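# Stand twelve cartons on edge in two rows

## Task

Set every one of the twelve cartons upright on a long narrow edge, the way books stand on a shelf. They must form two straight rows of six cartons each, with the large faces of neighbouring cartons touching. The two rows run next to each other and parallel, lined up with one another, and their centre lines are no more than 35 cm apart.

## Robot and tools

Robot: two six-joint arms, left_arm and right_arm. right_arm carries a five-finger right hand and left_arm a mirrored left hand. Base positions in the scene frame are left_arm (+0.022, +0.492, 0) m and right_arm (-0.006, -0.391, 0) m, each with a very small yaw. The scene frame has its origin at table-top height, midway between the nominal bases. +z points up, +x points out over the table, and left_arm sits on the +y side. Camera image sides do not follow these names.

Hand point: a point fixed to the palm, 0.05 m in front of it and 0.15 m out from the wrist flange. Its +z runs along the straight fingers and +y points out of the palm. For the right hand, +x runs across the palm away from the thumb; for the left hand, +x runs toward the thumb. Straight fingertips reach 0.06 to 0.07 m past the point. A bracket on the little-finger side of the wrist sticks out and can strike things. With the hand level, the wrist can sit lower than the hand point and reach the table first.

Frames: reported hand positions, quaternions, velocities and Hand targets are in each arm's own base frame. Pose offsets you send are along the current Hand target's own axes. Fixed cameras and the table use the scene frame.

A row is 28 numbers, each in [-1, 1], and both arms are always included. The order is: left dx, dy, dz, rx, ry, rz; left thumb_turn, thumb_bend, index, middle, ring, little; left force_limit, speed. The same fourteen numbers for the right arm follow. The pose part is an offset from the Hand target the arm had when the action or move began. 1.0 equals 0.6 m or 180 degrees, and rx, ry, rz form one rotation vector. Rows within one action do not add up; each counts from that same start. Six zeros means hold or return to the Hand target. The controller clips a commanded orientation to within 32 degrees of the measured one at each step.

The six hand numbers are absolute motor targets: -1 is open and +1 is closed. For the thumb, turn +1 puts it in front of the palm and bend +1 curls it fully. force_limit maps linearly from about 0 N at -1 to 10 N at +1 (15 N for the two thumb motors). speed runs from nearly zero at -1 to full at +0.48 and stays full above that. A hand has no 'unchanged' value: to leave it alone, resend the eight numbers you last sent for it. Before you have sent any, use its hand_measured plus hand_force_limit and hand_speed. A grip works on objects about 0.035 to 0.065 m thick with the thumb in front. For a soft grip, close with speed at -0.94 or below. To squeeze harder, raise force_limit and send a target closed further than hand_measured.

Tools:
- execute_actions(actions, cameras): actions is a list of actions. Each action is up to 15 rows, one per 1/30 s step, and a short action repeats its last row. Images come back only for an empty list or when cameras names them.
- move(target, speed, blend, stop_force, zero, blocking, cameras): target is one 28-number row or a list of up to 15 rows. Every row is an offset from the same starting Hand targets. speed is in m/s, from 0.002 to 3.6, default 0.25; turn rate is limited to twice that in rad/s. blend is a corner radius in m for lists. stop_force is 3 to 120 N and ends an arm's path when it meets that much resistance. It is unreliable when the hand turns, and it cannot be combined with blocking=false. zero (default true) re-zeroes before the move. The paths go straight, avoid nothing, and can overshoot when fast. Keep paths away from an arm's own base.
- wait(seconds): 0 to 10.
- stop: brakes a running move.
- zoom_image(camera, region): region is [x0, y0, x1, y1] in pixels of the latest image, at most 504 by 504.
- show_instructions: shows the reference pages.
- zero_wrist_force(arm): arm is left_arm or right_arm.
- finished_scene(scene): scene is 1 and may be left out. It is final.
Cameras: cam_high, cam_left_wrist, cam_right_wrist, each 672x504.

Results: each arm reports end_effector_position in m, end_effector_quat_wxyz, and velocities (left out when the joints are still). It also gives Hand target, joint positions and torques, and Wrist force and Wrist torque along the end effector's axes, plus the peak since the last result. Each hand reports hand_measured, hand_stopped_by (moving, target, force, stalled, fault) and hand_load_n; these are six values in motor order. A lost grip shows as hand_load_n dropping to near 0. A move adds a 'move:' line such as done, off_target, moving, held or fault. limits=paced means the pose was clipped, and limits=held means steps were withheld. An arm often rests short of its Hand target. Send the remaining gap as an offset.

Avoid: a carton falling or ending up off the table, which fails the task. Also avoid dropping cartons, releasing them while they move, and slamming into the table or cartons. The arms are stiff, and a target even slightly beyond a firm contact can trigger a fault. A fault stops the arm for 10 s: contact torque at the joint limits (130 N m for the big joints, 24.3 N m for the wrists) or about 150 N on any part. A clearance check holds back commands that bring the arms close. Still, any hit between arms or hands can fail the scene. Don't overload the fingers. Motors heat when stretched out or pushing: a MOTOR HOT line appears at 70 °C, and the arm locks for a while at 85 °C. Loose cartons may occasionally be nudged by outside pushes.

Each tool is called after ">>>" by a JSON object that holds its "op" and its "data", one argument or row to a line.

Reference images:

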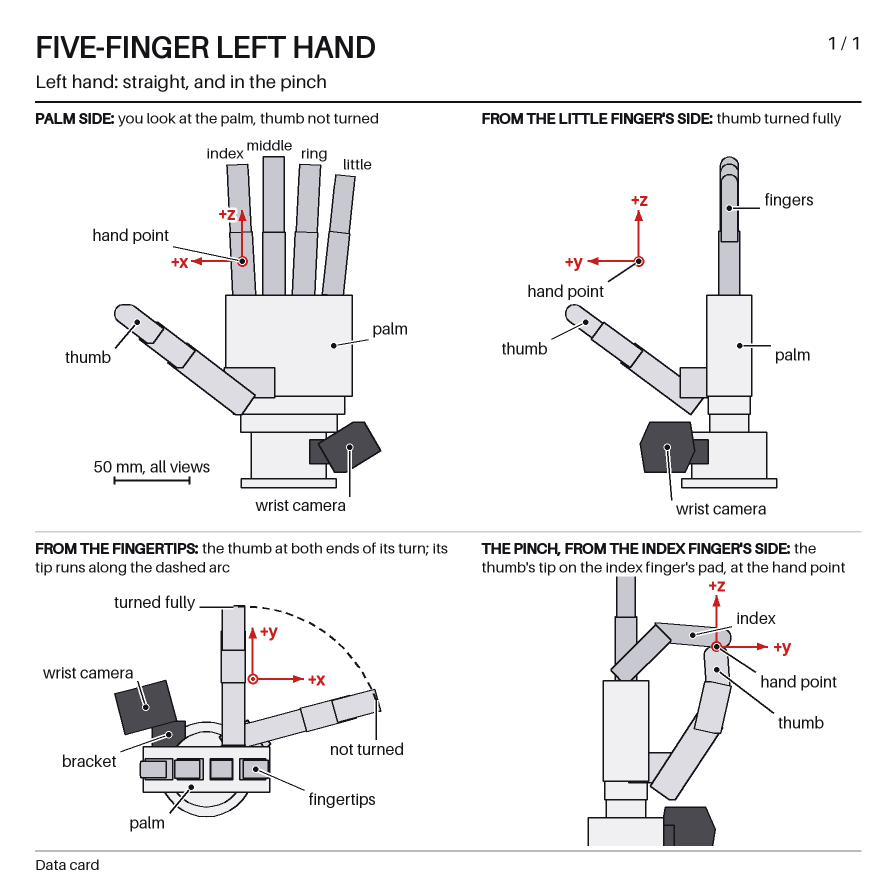

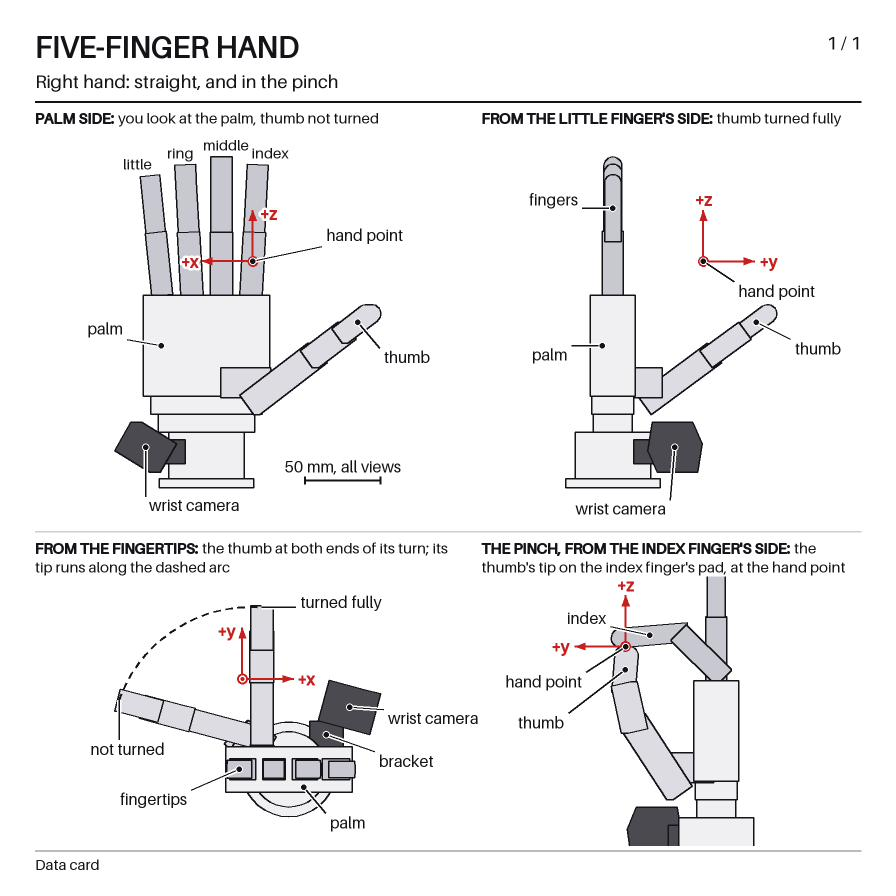

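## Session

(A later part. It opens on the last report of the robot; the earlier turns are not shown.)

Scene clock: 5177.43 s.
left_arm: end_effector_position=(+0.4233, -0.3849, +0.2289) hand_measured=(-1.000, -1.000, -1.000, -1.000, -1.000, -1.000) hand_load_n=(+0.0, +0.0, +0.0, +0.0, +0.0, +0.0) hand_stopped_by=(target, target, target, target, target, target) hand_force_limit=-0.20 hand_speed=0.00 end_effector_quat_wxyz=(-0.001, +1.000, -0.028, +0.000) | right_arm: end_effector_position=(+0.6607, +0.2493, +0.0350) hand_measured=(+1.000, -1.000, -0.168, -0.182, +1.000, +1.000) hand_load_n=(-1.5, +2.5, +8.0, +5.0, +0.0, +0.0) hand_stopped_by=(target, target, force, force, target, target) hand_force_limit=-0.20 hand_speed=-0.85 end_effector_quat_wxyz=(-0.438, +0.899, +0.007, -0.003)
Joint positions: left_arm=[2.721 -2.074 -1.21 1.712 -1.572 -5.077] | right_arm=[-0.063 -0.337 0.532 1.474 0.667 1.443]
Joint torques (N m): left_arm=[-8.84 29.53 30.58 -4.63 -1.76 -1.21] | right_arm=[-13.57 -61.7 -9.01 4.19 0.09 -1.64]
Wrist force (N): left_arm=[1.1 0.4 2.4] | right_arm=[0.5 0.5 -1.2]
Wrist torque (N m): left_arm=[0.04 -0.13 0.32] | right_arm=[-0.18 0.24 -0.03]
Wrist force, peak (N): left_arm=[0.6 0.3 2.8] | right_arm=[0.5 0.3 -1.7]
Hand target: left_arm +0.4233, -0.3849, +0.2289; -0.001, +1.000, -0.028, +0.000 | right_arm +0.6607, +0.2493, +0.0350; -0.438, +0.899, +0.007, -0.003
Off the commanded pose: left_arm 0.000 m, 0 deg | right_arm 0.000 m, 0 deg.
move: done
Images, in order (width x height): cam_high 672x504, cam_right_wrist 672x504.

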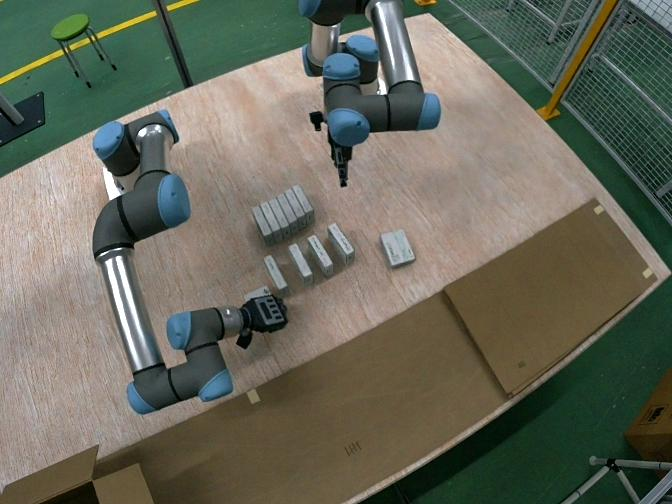

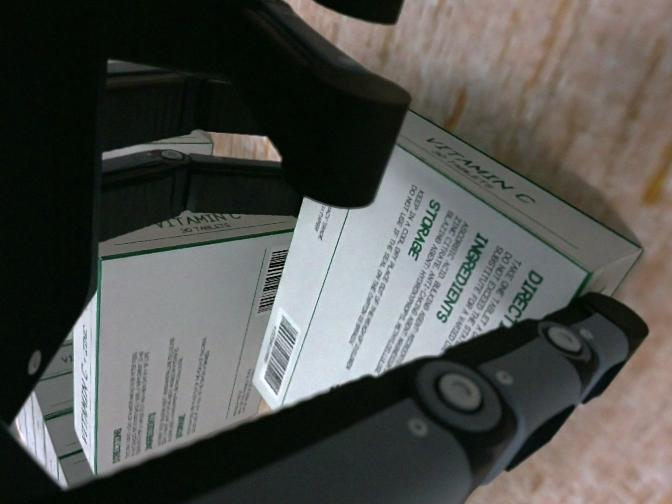

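>>> {"op": "move", "data": {
  "target": [
    [0,-0.2,-0.1,0,0,0,-1,-1,-1,-1,-1,-1,-0.2,0,0,-0.1123,-0.0864,0,0,0,1,-1,0.2,0.2,1,1,-0.2,-0.85],
    [0,-0.38,-0.17,0,0,0,-1,-1,-1,-1,-1,-1,-0.2,0,-0.1,-0.2179,-0.1678,0,0,0,1,-1,0.2,0.2,1,1,-0.2,-0.85]
  ],
  "speed": [0.06,0.12],
  "blend": 0.02,
  "cameras": ["cam_high","cam_right_wrist"]
}}

Scene clock: 5198.77 s.
left_arm: end_effector_position=(+0.4362, -0.1574, +0.3312) hand_measured=(-1.000, -1.000, -1.000, -1.000, -1.000, -1.000) hand_load_n=(+0.0, +0.0, +0.0, +0.0, +0.0, +0.0) hand_stopped_by=(target, target, target, target, target, target) hand_force_limit=-0.20 hand_speed=0.00 end_effector_quat_wxyz=(-0.001, +1.000, -0.028, +0.000) | right_arm: end_effector_position=(+0.6005, +0.2495, +0.1998) hand_measured=(+1.000, -1.000, -0.168, -0.182, +1.000, +1.000) hand_load_n=(-1.5, +2.5, +8.0, +5.0, +0.0, +0.0) hand_stopped_by=(target, target, force, force, target, target) hand_force_limit=-0.20 hand_speed=-0.85 end_effector_quat_wxyz=(-0.438, +0.899, +0.007, -0.003)
Joint positions: left_arm=[3.234 -1.823 -1.3 1.552 -1.572 -4.563] | right_arm=[-0.069 -0.666 0.753 1.59 0.668 1.434]
Joint torques (N m): left_arm=[6.43 18.6 9.29 -0.96 2.32 -0.14] | right_arm=[-6.74 -55.25 -14.3 1.09 -2.64 1.45]
Wrist force (N): left_arm=[0.8 0.1 2.3] | right_arm=[0.1 0.3 -1.2]
Wrist torque (N m): left_arm=[0.03 -0.10 0.38] | right_arm=[-0.22 0.29 0.03]
Wrist force, peak (N): left_arm=[0.5 1.1 2.8] | right_arm=[-0.4 -0.5 -1.8]
Hand target: left_arm +0.4362, -0.1574, +0.3311; -0.001, +1.000, -0.028, +0.000 | right_arm +0.6005, +0.2496, +0.1999; -0.438, +0.899, +0.007, -0.003
Off the commanded pose: left_arm 0.000 m, 0 deg | right_arm 0.000 m, 0 deg.
move: done
Images, in order (width x height): cam_high 672x504, cam_right_wrist 672x504.

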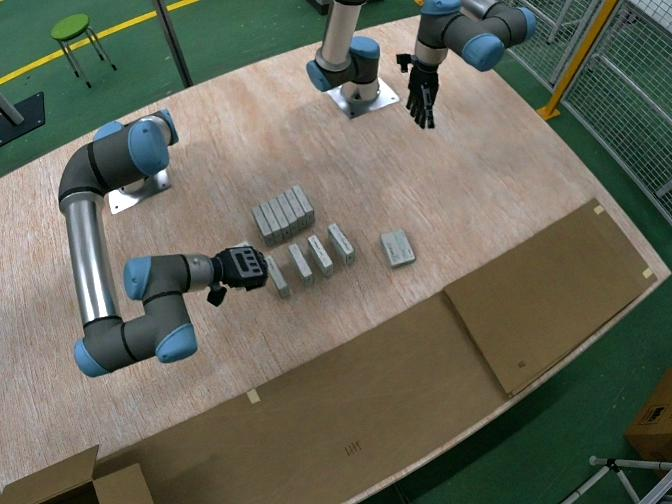

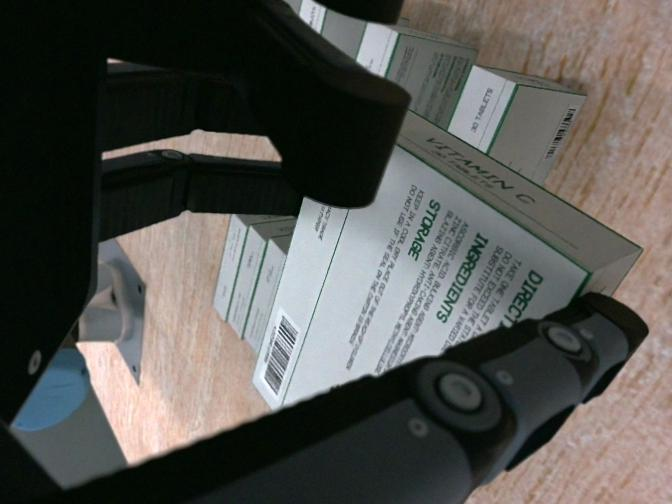

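>>> {"op": "zoom_image", "data": {
  "camera": "cam_high",
  "region": [230, 170, 370, 310]
}}

Scaled by 3.600 from the camera's 672x504 image, which has a finer 960x720 frame.

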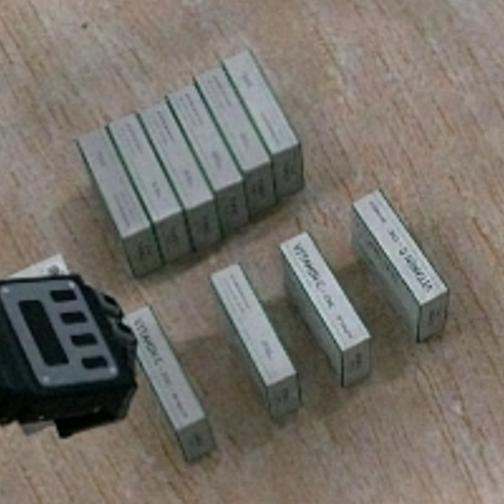

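>>> {"op": "move", "data": {
  "target": [
    [0,0,0,0,0,0,-1,-1,-1,-1,-1,-1,-0.2,0,-0.4014,0.0012,-0.0561,0,0,0,1,-1,0.2,0.2,1,1,-0.2,-0.85],
    [0,0,0,0,0,0,-1,-1,-1,-1,-1,-1,-0.2,0,-0.4014,0.0012,-0.0561,0,0.0644,0.4958,1,-1,0.2,0.2,1,1,-0.2,-0.85],
    [0,0,0,0,0,0,-1,-1,-1,-1,-1,-1,-0.2,0,-0.4107,-0.0388,0.1325,0,0.1289,0.9917,1,-1,0.2,0.2,1,1,-0.2,-0.85]
  ],
  "speed": [0.2,0.3,0.3],
  "blend": 0.02,
  "cameras": ["cam_high","cam_right_wrist"]
}}

>>> {"op": "zoom_image", "data": {
  "camera": "cam_high",
  "region": [220, 150, 320, 270]
}}

Scene clock: 5256.47 s.
left_arm: end_effector_position=(+0.4362, -0.1574, +0.3311) hand_measured=(-1.000, -1.000, -1.000, -1.000, -1.000, -1.000) hand_load_n=(+0.0, +0.0, +0.0, +0.0, +0.0, +0.0) hand_stopped_by=(target, target, target, target, target, target) hand_force_limit=-0.20 hand_speed=0.00 end_effector_quat_wxyz=(-0.001, +1.000, -0.028, +0.000) | right_arm: end_effector_position=(+0.3528, +0.3227, +0.1689) hand_measured=(+1.000, -1.000, -0.168, -0.182, +1.000, +1.000) hand_load_n=(-1.0, +2.5, +8.5, +5.0, +0.5, +0.0) hand_stopped_by=(target, target, force, force, target, target) hand_force_limit=-0.20 hand_speed=-0.85 end_effector_quat_wxyz=(-0.002, -0.008, +0.948, +0.319)
Joint positions: left_arm=[3.234 -1.823 -1.3 1.552 -1.572 -4.563] | right_arm=[-0.031 -1.301 1.972 0.935 0.923 4.653]
Joint torques (N m): left_arm=[7.81 19.35 9.25 -3.31 2.32 2.83] | right_arm=[-13.6 -31.13 -18.58 4.6 -1.23 2.31]
Wrist force (N): left_arm=[0.9 0.2 2.4] | right_arm=[0.6 3.1 -1.8]
Wrist torque (N m): left_arm=[0.04 -0.11 0.36] | right_arm=[-0.24 0.29 0.45]
Wrist force, peak (N): left_arm=[0.9 0.1 2.7] | right_arm=[0.7 3.5 -1.4]
Hand target: left_arm +0.4362, -0.1574, +0.3311; -0.001, +1.000, -0.028, +0.000 | right_arm +0.3529, +0.3227, +0.1689; -0.002, -0.008, +0.948, +0.319
Off the commanded pose: left_arm 0.000 m, 0 deg | right_arm 0.000 m, 0 deg.
move: done
Images, in order (width x height): cam_high 672x504, cam_right_wrist 672x504.

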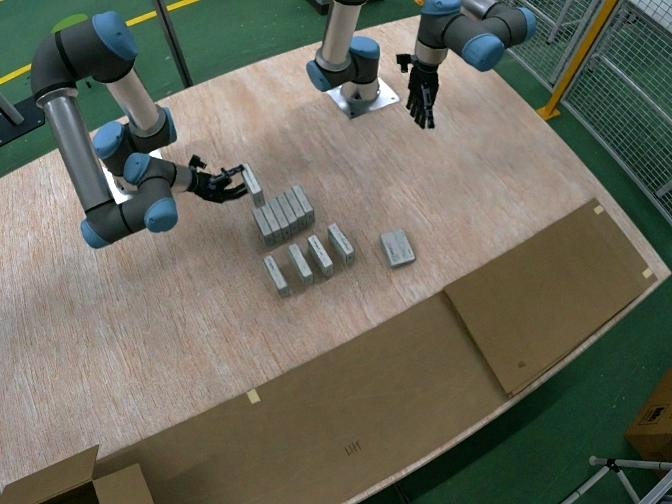

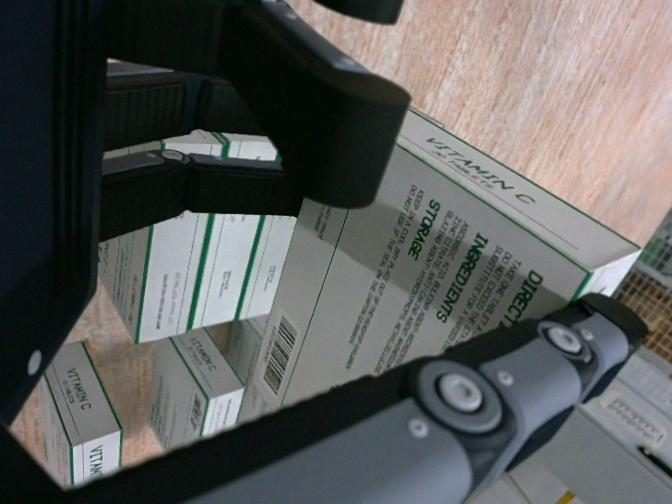

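Scaled by 4.200 from the camera's 672x504 image, which has a finer 960x720 frame.

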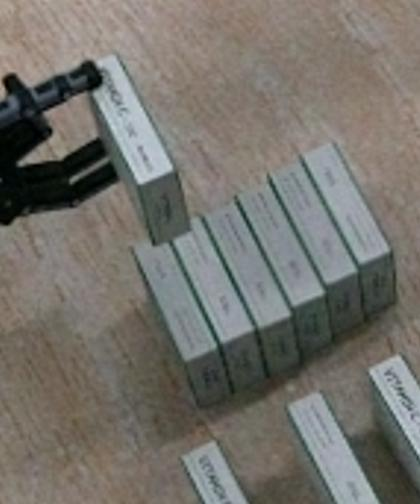

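>>> {"op": "zoom_image", "data": {
  "camera": "cam_right_wrist",
  "region": [90, 100, 340, 350]
}}

Scaled by 2.016 from the camera's 672x504 image, which has a finer 960x720 frame.

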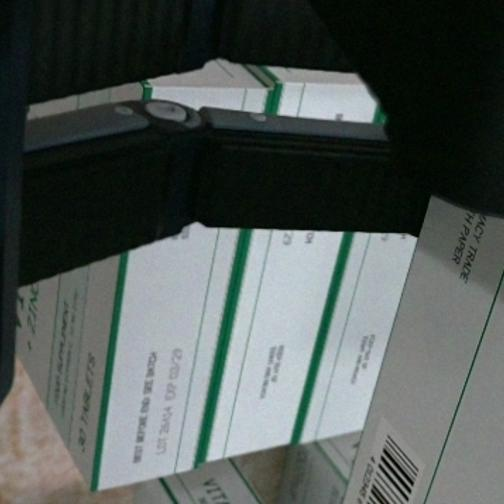

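>>> {"op": "move", "data": {
  "target": [0,0,0,0,0,0,-1,-1,-1,-1,-1,-1,-0.2,0,-0.0217,-0.0463,0.0602,0,0,0,1,-1,0.2,0.2,1,1,-0.2,-0.85],
  "speed": 0.05,
  "cameras": ["cam_high","cam_right_wrist"]
}}

>>> {"op": "zoom_image", "data": {
  "camera": "cam_high",
  "region": [220, 150, 320, 270]
}}

>>> {"op": "zoom_image", "data": {
  "camera": "cam_right_wrist",
  "region": [90, 100, 340, 350]
}}

Scene clock: 5304.30 s.
left_arm: end_effector_position=(+0.4362, -0.1574, +0.3311) hand_measured=(-1.000, -1.000, -1.000, -1.000, -1.000, -1.000) hand_load_n=(+0.0, +0.0, +0.0, +0.0, +0.0, +0.0) hand_stopped_by=(target, target, target, target, target, target) hand_force_limit=-0.20 hand_speed=0.00 end_effector_quat_wxyz=(-0.001, +1.000, -0.028, +0.000) | right_arm: end_effector_position=(+0.3660, +0.3226, +0.1233) hand_measured=(+1.000, -1.000, -0.168, -0.182, +1.000, +1.000) hand_load_n=(-1.0, +2.5, +8.5, +5.0, +0.0, +0.5) hand_stopped_by=(target, target, force, force, target, target) hand_force_limit=-0.20 hand_speed=-0.85 end_effector_quat_wxyz=(-0.002, -0.008, +0.948, +0.319) end_effector_velocity=(+0.000, +0.000, +0.002) end_effector_angular_velocity=(+0.000, +0.001, +0.000)
Joint positions: left_arm=[3.234 -1.823 -1.3 1.552 -1.572 -4.563] | right_arm=[-0.031 -1.199 1.977 0.826 0.923 4.655]
Joint velocities: left_arm=[within noise] | right_arm=[0 -0.003 -0.001 0.005 0 0]
Joint torques (N m): left_arm=[8.13 19.05 9.49 -3.34 2.35 2.84] | right_arm=[13.3 -31.21 -19.35 4.55 -2.86 1.75]
Wrist force (N): left_arm=[0.7 0.2 2.1] | right_arm=[0.7 3.1 -1.8]
Wrist torque (N m): left_arm=[0.05 -0.07 0.34] | right_arm=[-0.25 0.29 0.33]
Wrist force, peak (N): left_arm=[0.9 0.4 2.7] | right_arm=[0.7 3.5 -2.1]
Hand target: left_arm +0.4362, -0.1574, +0.3311; -0.001, +1.000, -0.028, +0.000 | right_arm +0.3660, +0.3226, +0.1234; -0.002, -0.008, +0.948, +0.319
Off the commanded pose: left_arm 0.000 m, 0 deg | right_arm 0.000 m, 0 deg.
move: done
Images, in order (width x height): cam_high 672x504, cam_right_wrist 672x504.

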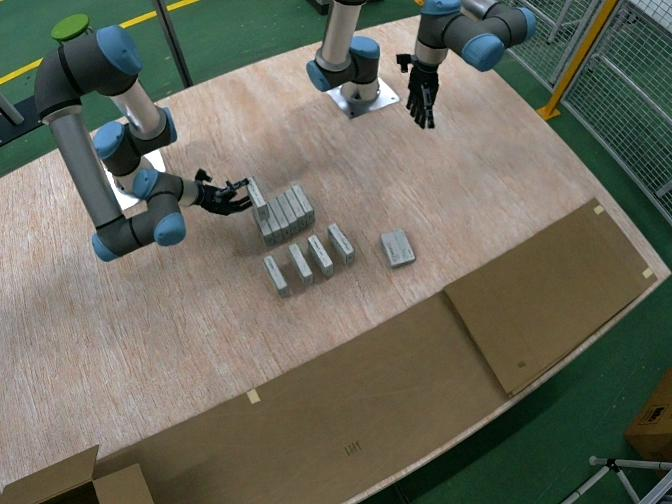

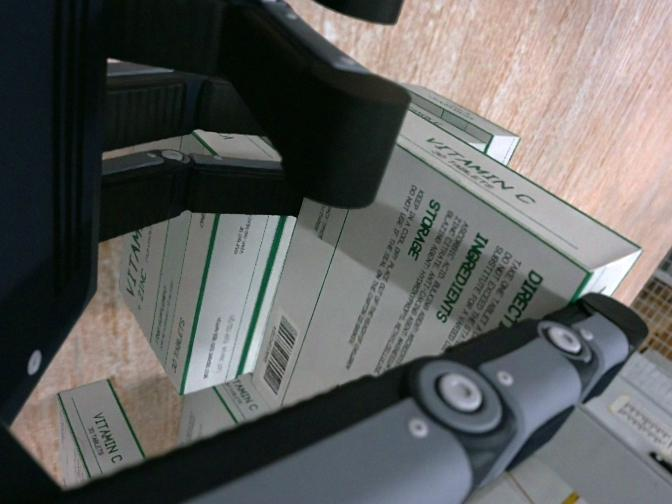

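Scaled by 4.200 from the camera's 672x504 image, which has a finer 960x720 frame.

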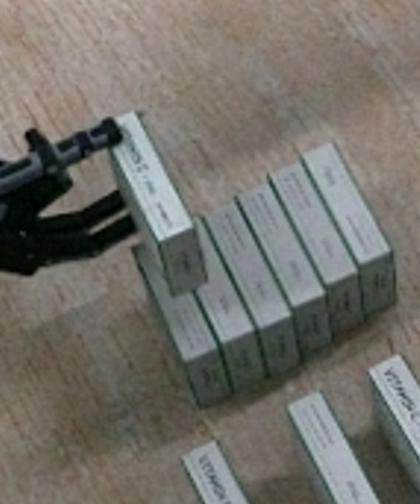

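Scaled by 2.016 from the camera's 672x504 image, which has a finer 960x720 frame.

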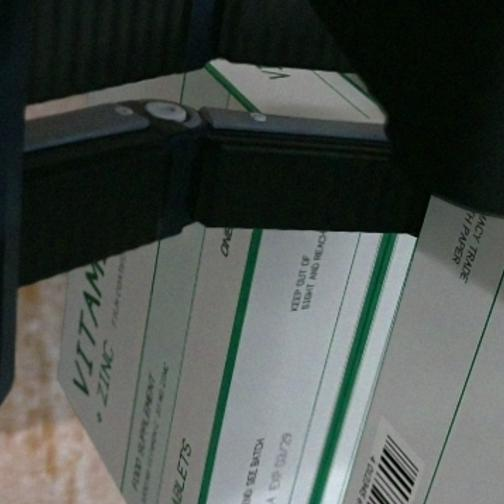

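>>> {"op": "move", "data": {
  "target": [0,0,0,0,0,0,-1,-1,-1,-1,-1,-1,-0.2,0,-0.0067,-0.0188,0.0244,0,0,0,1,-1,0.2,0.2,1,1,-0.2,-0.85],
  "speed": 0.05,
  "cameras": ["cam_high","cam_right_wrist"]
}}

>>> {"op": "zoom_image", "data": {
  "camera": "cam_high",
  "region": [230, 160, 300, 250]
}}

>>> {"op": "zoom_image", "data": {
  "camera": "cam_right_wrist",
  "region": [90, 100, 340, 350]
}}

Scene clock: 5326.20 s.
left_arm: end_effector_position=(+0.4362, -0.1574, +0.3311) hand_measured=(-1.000, -1.000, -1.000, -1.000, -1.000, -1.000) hand_load_n=(+0.0, +0.0, +0.0, +0.0, +0.0, +0.0) hand_stopped_by=(target, target, target, target, target, target) hand_force_limit=-0.20 hand_speed=0.00 end_effector_quat_wxyz=(-0.001, +1.000, -0.028, +0.000) | right_arm: end_effector_position=(+0.3701, +0.3226, +0.1049) hand_measured=(+1.000, -1.000, -0.166, -0.182, +1.000, +1.000) hand_load_n=(-8.5, +7.0, -14.0, +0.0, +0.0, +0.0) hand_stopped_by=(target, target, force, force, target, target) hand_force_limit=-0.20 hand_speed=-0.85 end_effector_quat_wxyz=(-0.002, -0.008, +0.948, +0.319) end_effector_velocity=(-0.001, -0.001, +0.001) end_effector_angular_velocity=(-0.004, +0.002, +0.000)
Joint positions: left_arm=[3.234 -1.823 -1.3 1.552 -1.572 -4.563] | right_arm=[-0.031 -1.157 1.979 0.782 0.922 4.655]
Joint velocities: left_arm=[within noise] | right_arm=[0 -0.004 0 0.006 0.004 0.001]
Joint torques (N m): left_arm=[7.35 20.07 9.83 -3.38 2.21 2.91] | right_arm=[11.13 -21.65 -6.04 -0.68 7.99 3.46]
Wrist force (N): left_arm=[0.5 0.1 2.3] | right_arm=[13.1 26.1 -38.3]
Wrist torque (N m): left_arm=[0.03 -0.04 0.34] | right_arm=[0.04 0.51 0.51]
Wrist force, peak (N): left_arm=[1.1 0.1 2.7] | right_arm=[15.7 26.0 -40.9]
Hand target: left_arm +0.4362, -0.1574, +0.3311; -0.001, +1.000, -0.028, +0.000 | right_arm +0.3700, +0.3225, +0.1049; -0.002, -0.008, +0.948, +0.319
Off the commanded pose: left_arm 0.000 m, 0 deg | right_arm 0.000 m, 0 deg.
move: done
Images, in order (width x height): cam_high 672x504, cam_right_wrist 672x504.

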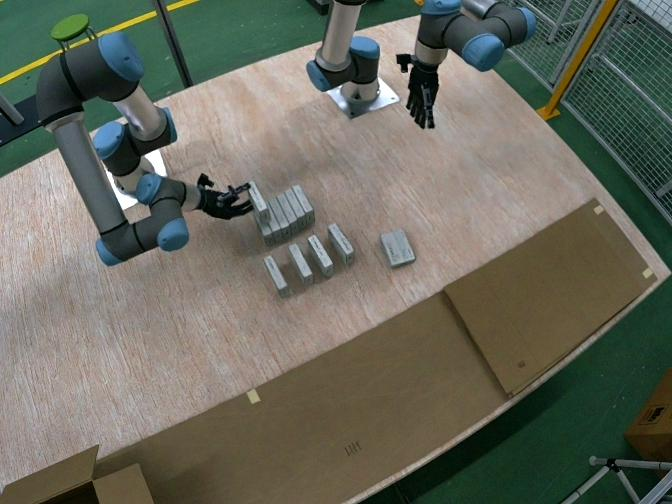

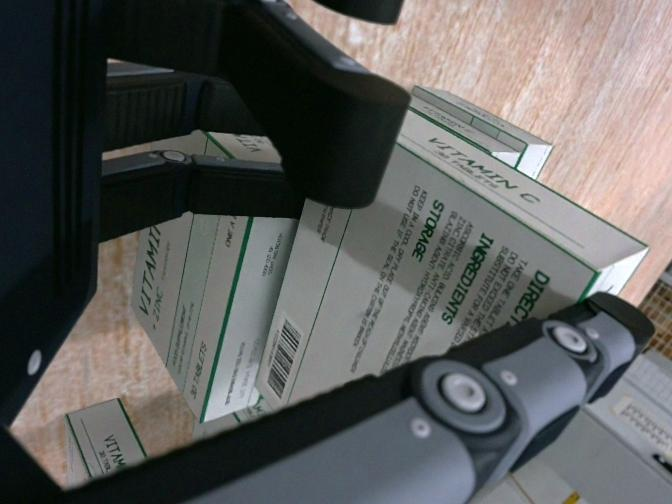

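Scaled by 5.600 from the camera's 672x504 image, which has a finer 960x720 frame.

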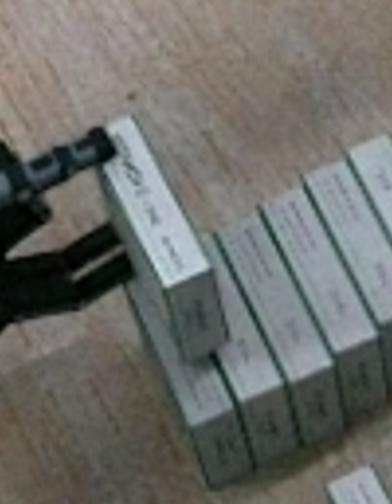

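Scaled by 2.016 from the camera's 672x504 image, which has a finer 960x720 frame.

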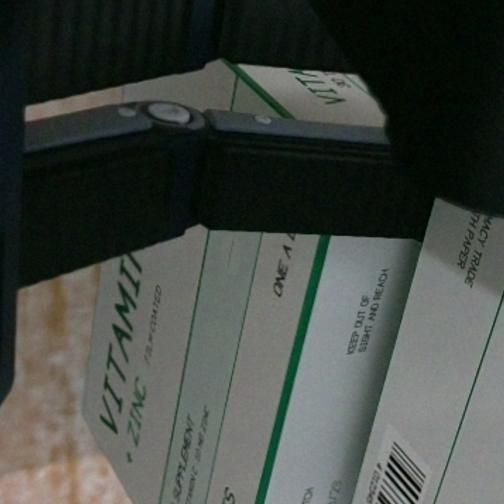

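>>> {"op": "move", "data": {
  "target": [0,0,0,0,0,0,-1,-1,-1,-1,-1,-1,-0.2,0,0,0.0203,-0.0264,0,0,0,1,-1,0.2,0.2,1,1,-0.2,-0.85],
  "speed": 0.1,
  "cameras": ["cam_high","cam_right_wrist"]
}}

>>> {"op": "zoom_image", "data": {
  "camera": "cam_high",
  "region": [230, 160, 300, 250]
}}

>>> {"op": "zoom_image", "data": {
  "camera": "cam_right_wrist",
  "region": [90, 100, 340, 350]
}}

Scene clock: 5335.97 s.
left_arm: end_effector_position=(+0.4362, -0.1574, +0.3311) hand_measured=(-1.000, -1.000, -1.000, -1.000, -1.000, -1.000) hand_load_n=(-0.5, +0.0, +0.0, +0.0, +0.0, +0.0) hand_stopped_by=(target, target, target, target, target, target) hand_force_limit=-0.20 hand_speed=0.00 end_effector_quat_wxyz=(-0.001, +1.000, -0.028, +0.000) | right_arm: end_effector_position=(+0.3701, +0.3227, +0.1249) hand_measured=(+1.000, -1.000, -0.168, -0.182, +1.000, +1.000) hand_load_n=(-1.5, +2.0, +8.5, +5.0, +0.5, +0.0) hand_stopped_by=(target, target, force, force, target, target) hand_force_limit=-0.20 hand_speed=-0.85 end_effector_quat_wxyz=(-0.002, -0.008, +0.948, +0.319)
Joint positions: left_arm=[3.234 -1.823 -1.3 1.552 -1.572 -4.563] | right_arm=[-0.03 -1.194 1.964 0.833 0.923 4.655]
Joint torques (N m): left_arm=[7.33 20.67 9.31 -3.34 2.26 2.8] | right_arm=[11.32 -18.67 -3.55 0.75 -2.82 0.85]
Wrist force (N): left_arm=[0.5 0.3 2.3] | right_arm=[0.2 2.6 -1.9]
Wrist torque (N m): left_arm=[0.07 -0.04 0.33] | right_arm=[-0.30 0.38 0.27]
Wrist force, peak (N): left_arm=[0.9 -0.1 2.8] | right_arm=[12.2 26.2 -38.1]
Hand target: left_arm +0.4362, -0.1574, +0.3311; -0.001, +1.000, -0.028, +0.000 | right_arm +0.3700, +0.3227, +0.1249; -0.002, -0.008, +0.948, +0.319
Off the commanded pose: left_arm 0.000 m, 0 deg | right_arm 0.000 m, 0 deg.
move: done
Images, in order (width x height): cam_high 672x504, cam_right_wrist 672x504.

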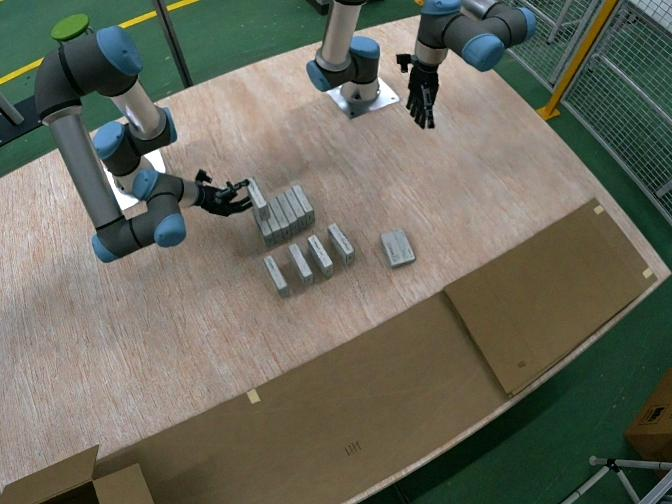

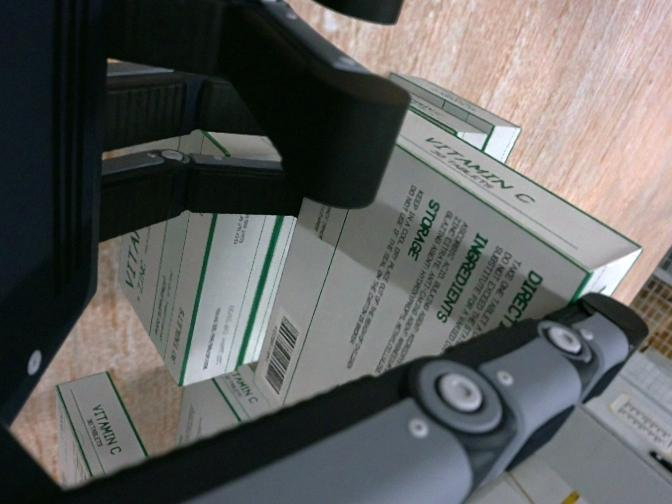

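Scaled by 5.600 from the camera's 672x504 image, which has a finer 960x720 frame.

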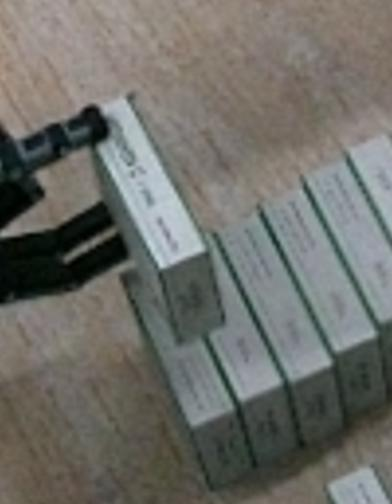

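Scaled by 2.016 from the camera's 672x504 image, which has a finer 960x720 frame.

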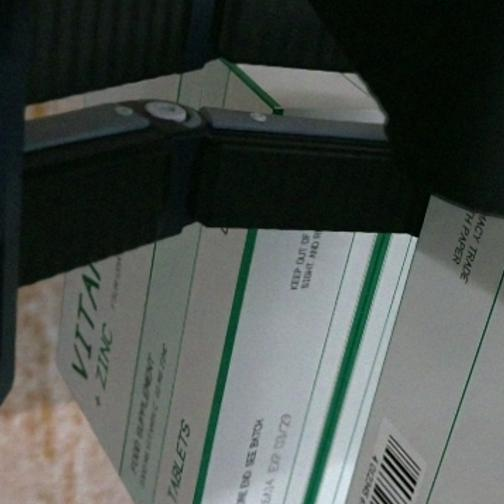

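>>> {"op": "move", "data": {
  "target": [0,0,0,0,0,0,-1,-1,-1,-1,-1,-1,-0.2,0,0.01,0,0,0,0,0,1,-1,0.2,0.2,1,1,-0.2,-0.85],
  "speed": 0.03
}}

>>> {"op": "move", "data": {
  "target": [0,0,0,0,0,0,-1,-1,-1,-1,-1,-1,-0.2,0,0,-0.0407,0.0528,0,0,0,1,-1,0.2,0.2,1,1,-0.2,-0.85],
  "speed": 0.012,
  "stop_force": 3,
  "cameras": ["cam_high","cam_right_wrist"]
}}

>>> {"op": "zoom_image", "data": {
  "camera": "cam_high",
  "region": [230, 160, 300, 250]
}}

>>> {"op": "zoom_image", "data": {
  "camera": "cam_right_wrist",
  "region": [90, 100, 340, 350]
}}

Scene clock: 5357.73 s.
left_arm: end_effector_position=(+0.4362, -0.1574, +0.3311) hand_measured=(-1.000, -1.000, -1.000, -1.000, -1.000, -1.000) hand_load_n=(+0.0, +0.0, +0.0, +0.0, +0.0, +0.0) hand_stopped_by=(target, target, target, target, target, target) hand_force_limit=-0.20 hand_speed=0.00 end_effector_quat_wxyz=(-0.001, +1.000, -0.028, +0.000) | right_arm: end_effector_position=(+0.3639, +0.3226, +0.1249) hand_measured=(+1.000, -1.000, -0.168, -0.182, +1.000, +1.000) hand_load_n=(-1.5, +2.0, +8.5, +5.0, +0.0, +0.0) hand_stopped_by=(target, target, force, force, target, target) hand_force_limit=-0.20 hand_speed=-0.85 end_effector_quat_wxyz=(-0.002, -0.008, +0.948, +0.319)
Joint positions: left_arm=[3.234 -1.823 -1.3 1.552 -1.572 -4.563] | right_arm=[-0.031 -1.205 1.982 0.828 0.923 4.654]
Joint torques (N m): left_arm=[7.45 21.15 9.72 -3.38 2.41 2.76] | right_arm=[-12.28 -18.64 -18.86 1.99 0.11 -1.81]
Wrist force (N): left_arm=[0.9 0.1 2.4] | right_arm=[0.5 3.1 -1.8]
Wrist torque (N m): left_arm=[0.01 -0.10 0.37] | right_arm=[-0.25 0.33 0.46]
Wrist force, peak (N): left_arm=[0.9 0.5 2.7] | right_arm=[0.8 3.2 -2.1]
Hand target: left_arm +0.4362, -0.1574, +0.3311; -0.001, +1.000, -0.028, +0.000 | right_arm +0.3640, +0.3226, +0.1249; -0.002, -0.008, +0.948, +0.319
Off the commanded pose: left_arm 0.000 m, 0 deg | right_arm 0.000 m, 0 deg.
move: done

Scene clock: 5361.10 s.
left_arm: end_effector_position=(+0.4362, -0.1574, +0.3311) hand_measured=(-1.000, -1.000, -1.000, -1.000, -1.000, -1.000) hand_load_n=(+0.0, +0.0, +0.0, +0.0, +0.0, +0.0) hand_stopped_by=(target, target, target, target, target, target) hand_force_limit=-0.20 hand_speed=0.00 end_effector_quat_wxyz=(-0.001, +1.000, -0.028, +0.000) | right_arm: end_effector_position=(+0.3641, +0.3223, +0.0959) hand_measured=(+1.000, -1.000, -0.168, -0.182, +1.000, +1.000) hand_load_n=(-5.5, +2.0, +6.5, +5.0, +0.0, +0.0) hand_stopped_by=(target, target, force, force, target, target) hand_force_limit=-0.20 hand_speed=-0.85 end_effector_quat_wxyz=(-0.002, -0.008, +0.948, +0.319)
Joint positions: left_arm=[3.234 -1.823 -1.3 1.552 -1.572 -4.563] | right_arm=[-0.032 -1.151 2.002 0.753 0.923 4.653]
Joint torques (N m): left_arm=[7.62 21.45 9.39 -3.36 2.28 2.81] | right_arm=[-10.22 -33.15 -18.46 3.89 0.3 -0.71]
Wrist force (N): left_arm=[0.9 0.3 2.3] | right_arm=[1.0 4.4 -4.0]
Wrist torque (N m): left_arm=[0.04 -0.11 0.35] | right_arm=[-0.33 0.20 0.40]
Wrist force, peak (N): left_arm=[0.9 0.2 2.7] | right_arm=[2.1 5.6 -6.2]
Hand target: left_arm +0.4362, -0.1574, +0.3311; -0.001, +1.000, -0.028, +0.000 | right_arm +0.3641, +0.3223, +0.0959; -0.002, -0.008, +0.948, +0.319 (not the last commanded pose)
Off the commanded pose: left_arm 0.000 m, 0 deg | right_arm 0.011 m, 0 deg.
move: contact (right_arm)
Images, in order (width x height): cam_high 672x504, cam_right_wrist 672x504.

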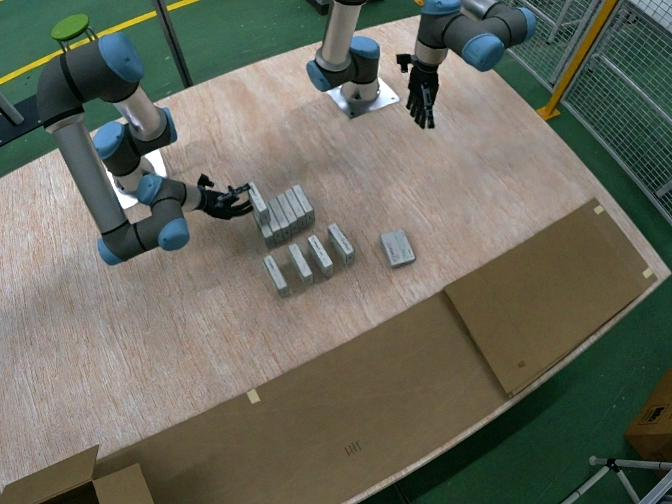

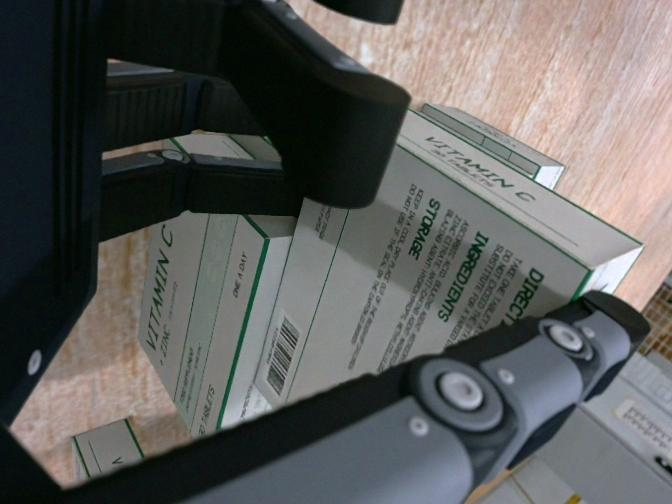

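Scaled by 5.600 from the camera's 672x504 image, which has a finer 960x720 frame.

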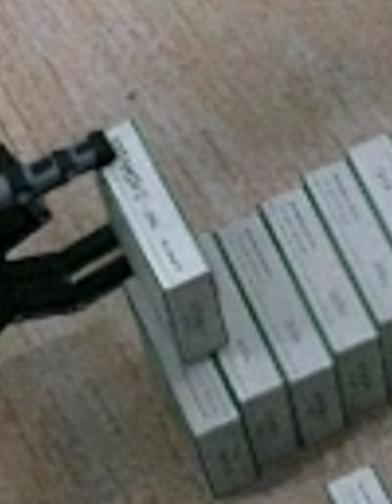

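Scaled by 2.016 from the camera's 672x504 image, which has a finer 960x720 frame.

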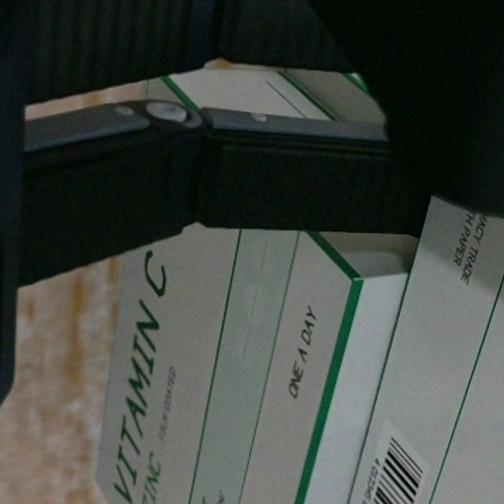

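>>> {"op": "move", "data": {
  "target": [0,0,0,0,0,0,-1,-1,-1,-1,-1,-1,-0.2,0,0,-0.0041,0.0053,0,0,0,1,-1,0.2,0.2,1,1,-0.2,-0.85],
  "speed": 0.008,
  "stop_force": 3,
  "cameras": ["cam_high","cam_right_wrist"]
}}

>>> {"op": "zoom_image", "data": {
  "camera": "cam_high",
  "region": [230, 160, 300, 250]
}}

Scene clock: 5385.07 s.
left_arm: end_effector_position=(+0.4362, -0.1574, +0.3311) hand_measured=(-1.000, -1.000, -1.000, -1.000, -1.000, -1.000) hand_load_n=(+0.0, +0.0, +0.0, -0.5, +0.0, +0.0) hand_stopped_by=(target, target, target, target, target, target) hand_force_limit=-0.20 hand_speed=0.00 end_effector_quat_wxyz=(-0.001, +1.000, -0.028, +0.000) | right_arm: end_effector_position=(+0.3642, +0.3223, +0.0954) hand_measured=(+1.000, -1.000, -0.168, -0.182, +1.000, +1.000) hand_load_n=(-8.5, +2.5, +5.0, +5.0, +0.0, +0.0) hand_stopped_by=(target, target, force, force, target, target) hand_force_limit=-0.20 hand_speed=-0.85 end_effector_quat_wxyz=(-0.002, -0.008, +0.948, +0.319)
Joint positions: left_arm=[3.234 -1.823 -1.3 1.552 -1.572 -4.563] | right_arm=[-0.032 -1.15 2.002 0.752 0.923 4.653]
Joint torques (N m): left_arm=[7.55 22.08 9.92 -3.27 2.26 2.78] | right_arm=[-0.4 -33.48 -18.41 4.2 0.13 1.3]
Wrist force (N): left_arm=[0.9 0.3 2.4] | right_arm=[2.2 5.5 -6.6]
Wrist torque (N m): left_arm=[0.05 -0.09 0.35] | right_arm=[-0.37 0.23 0.34]
Wrist force, peak (N): left_arm=[1.0 0.4 2.8] | right_arm=[3.6 7.1 -9.2]
Hand target: left_arm +0.4362, -0.1574, +0.3311; -0.001, +1.000, -0.028, +0.000 | right_arm +0.3642, +0.3223, +0.0954; -0.002, -0.008, +0.948, +0.319 (not the last commanded pose)
Off the commanded pose: left_arm 0.000 m, 0 deg | right_arm 0.004 m, 0 deg.
move: contact (right_arm)
Images, in order (width x height): cam_high 672x504, cam_right_wrist 672x504.

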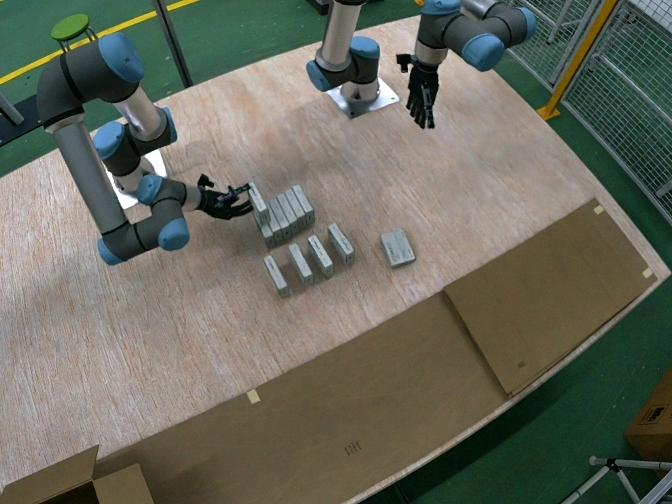

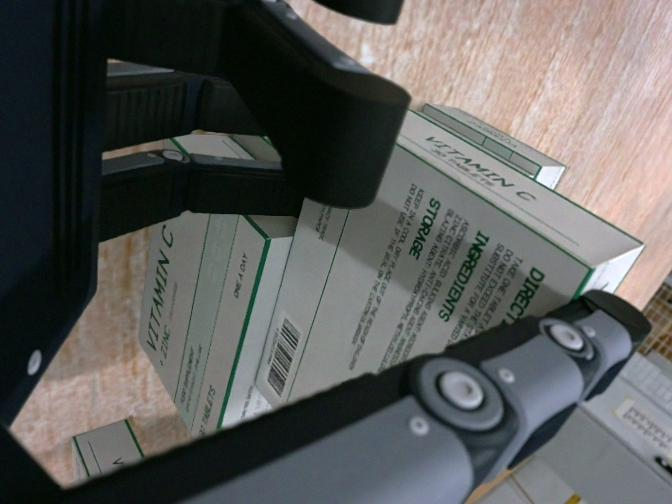

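Scaled by 5.600 from the camera's 672x504 image, which has a finer 960x720 frame.

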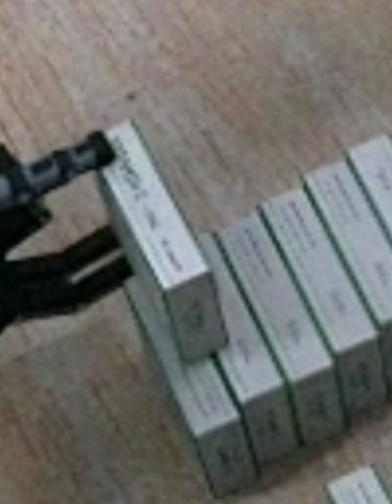

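>>> {"op": "move", "data": {
  "target": [0,0,0,0,0,0,-1,-1,-1,-1,-1,-1,-0.2,0,0,-0.0015,0.0019,0,0,0,1,-1,0.2,0.2,1,1,-0.2,-0.85],
  "speed": 0.005,
  "cameras": ["cam_right_wrist"]
}}

>>> {"op": "zoom_image", "data": {
  "camera": "cam_right_wrist",
  "region": [180, 80, 660, 400]
}}

Scene clock: 5435.73 s.
left_arm: end_effector_position=(+0.4362, -0.1574, +0.3311) hand_measured=(-1.000, -1.000, -1.000, -1.000, -1.000, -1.000) hand_load_n=(+0.0, +0.0, +0.0, +0.0, +0.0, +0.0) hand_stopped_by=(target, target, target, target, target, target) hand_force_limit=-0.20 hand_speed=0.00 end_effector_quat_wxyz=(-0.001, +1.000, -0.028, +0.000) | right_arm: end_effector_position=(+0.3642, +0.3223, +0.0940) hand_measured=(+1.000, -1.000, -0.168, -0.182, +1.000, +1.000) hand_load_n=(-7.0, +3.5, +1.0, +3.0, +0.0, +0.0) hand_stopped_by=(target, target, force, force, target, target) hand_force_limit=-0.20 hand_speed=-0.85 end_effector_quat_wxyz=(-0.002, -0.008, +0.948, +0.319)
Joint positions: left_arm=[3.234 -1.823 -1.3 1.552 -1.572 -4.563] | right_arm=[-0.032 -1.147 2.003 0.748 0.923 4.653]
Joint torques (N m): left_arm=[7.25 22.69 9.5 -3.36 2.15 2.83] | right_arm=[-13.66 -19.37 -3.48 0.4 0.47 -1.51]
Wrist force (N): left_arm=[0.9 0.3 2.0] | right_arm=[3.3 9.1 -11.6]
Wrist torque (N m): left_arm=[0.07 -0.12 0.35] | right_arm=[-0.40 0.27 0.41]
Wrist force, peak (N): left_arm=[1.1 0.3 2.6] | right_arm=[6.5 10.5 -15.8]
Hand target: left_arm +0.4362, -0.1574, +0.3311; -0.001, +1.000, -0.028, +0.000 | right_arm +0.3642, +0.3223, +0.0940; -0.002, -0.008, +0.948, +0.319
Off the commanded pose: left_arm 0.000 m, 0 deg | right_arm 0.000 m, 0 deg.
move: done
Images, in order (width x height): cam_right_wrist 672x504.

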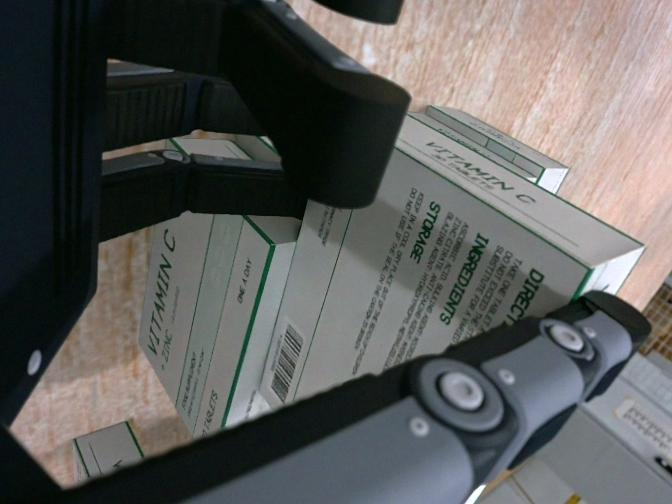

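Scaled by 1.050 from the camera's 672x504 image, which has a finer 960x720 frame.

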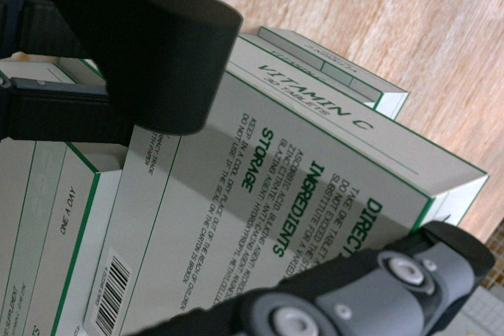

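>>> {"op": "move", "data": {
  "target": [0,0,0,0,0,0,-1,-1,-1,-1,-1,-1,-0.2,0,0,0.0017,-0.0022,0,0,0,1,-1,-0.33,-0.33,1,1,-0.2,-0.85],
  "speed": 0.02,
  "cameras": ["cam_high","cam_right_wrist"]
}}

>>> {"op": "zoom_image", "data": {
  "camera": "cam_high",
  "region": [230, 160, 300, 250]
}}

Scene clock: 5444.77 s.
left_arm: end_effector_position=(+0.4362, -0.1574, +0.3311) hand_measured=(-1.000, -1.000, -1.000, -1.000, -1.000, -1.000) hand_load_n=(+0.0, +0.0, +0.0, +0.0, +0.0, +0.0) hand_stopped_by=(target, target, target, target, target, target) hand_force_limit=-0.20 hand_speed=0.00 end_effector_quat_wxyz=(-0.001, +1.000, -0.028, +0.000) | right_arm: end_effector_position=(+0.3642, +0.3223, +0.0957) hand_measured=(+1.000, -1.000, -0.330, -0.330, +1.000, +1.000) hand_load_n=(+0.0, +0.0, +0.0, +0.0, +0.0, +0.0) hand_stopped_by=(target, target, target, target, target, target) hand_force_limit=-0.20 hand_speed=-0.85 end_effector_quat_wxyz=(-0.002, -0.008, +0.948, +0.319)
Joint positions: left_arm=[3.234 -1.823 -1.3 1.552 -1.572 -4.563] | right_arm=[-0.032 -1.15 2.002 0.753 0.923 4.653]
Joint torques (N m): left_arm=[7.5 22.99 9.94 -3.4 2.21 2.82] | right_arm=[-6.09 -29.42 -17.1 3.95 -0.13 0.82]
Wrist force (N): left_arm=[0.9 0.2 2.1] | right_arm=[0.5 3.3 -2.5]
Wrist torque (N m): left_arm=[0.04 -0.10 0.36] | right_arm=[-0.27 0.33 0.49]
Wrist force, peak (N): left_arm=[0.8 0.0 2.7] | right_arm=[4.4 8.8 -11.7]
Hand target: left_arm +0.4362, -0.1574, +0.3311; -0.001, +1.000, -0.028, +0.000 | right_arm +0.3642, +0.3223, +0.0957; -0.002, -0.008, +0.948, +0.319
Off the commanded pose: left_arm 0.000 m, 0 deg | right_arm 0.000 m, 0 deg.
move: done
Images, in order (width x height): cam_high 672x504, cam_right_wrist 672x504.

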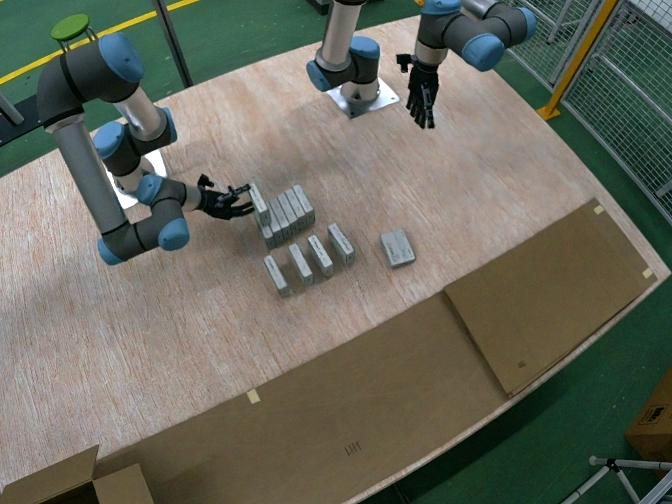

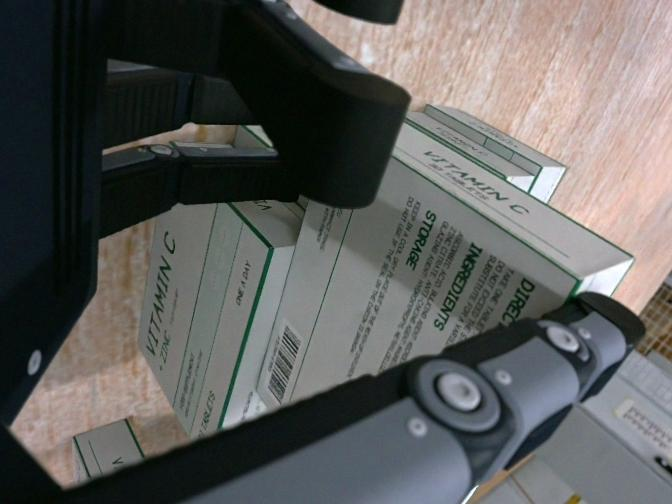

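Scaled by 5.600 from the camera's 672x504 image, which has a finer 960x720 frame.

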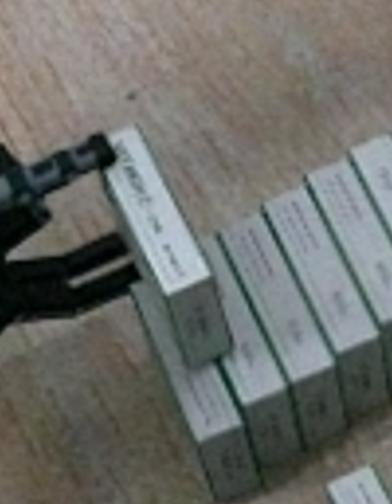

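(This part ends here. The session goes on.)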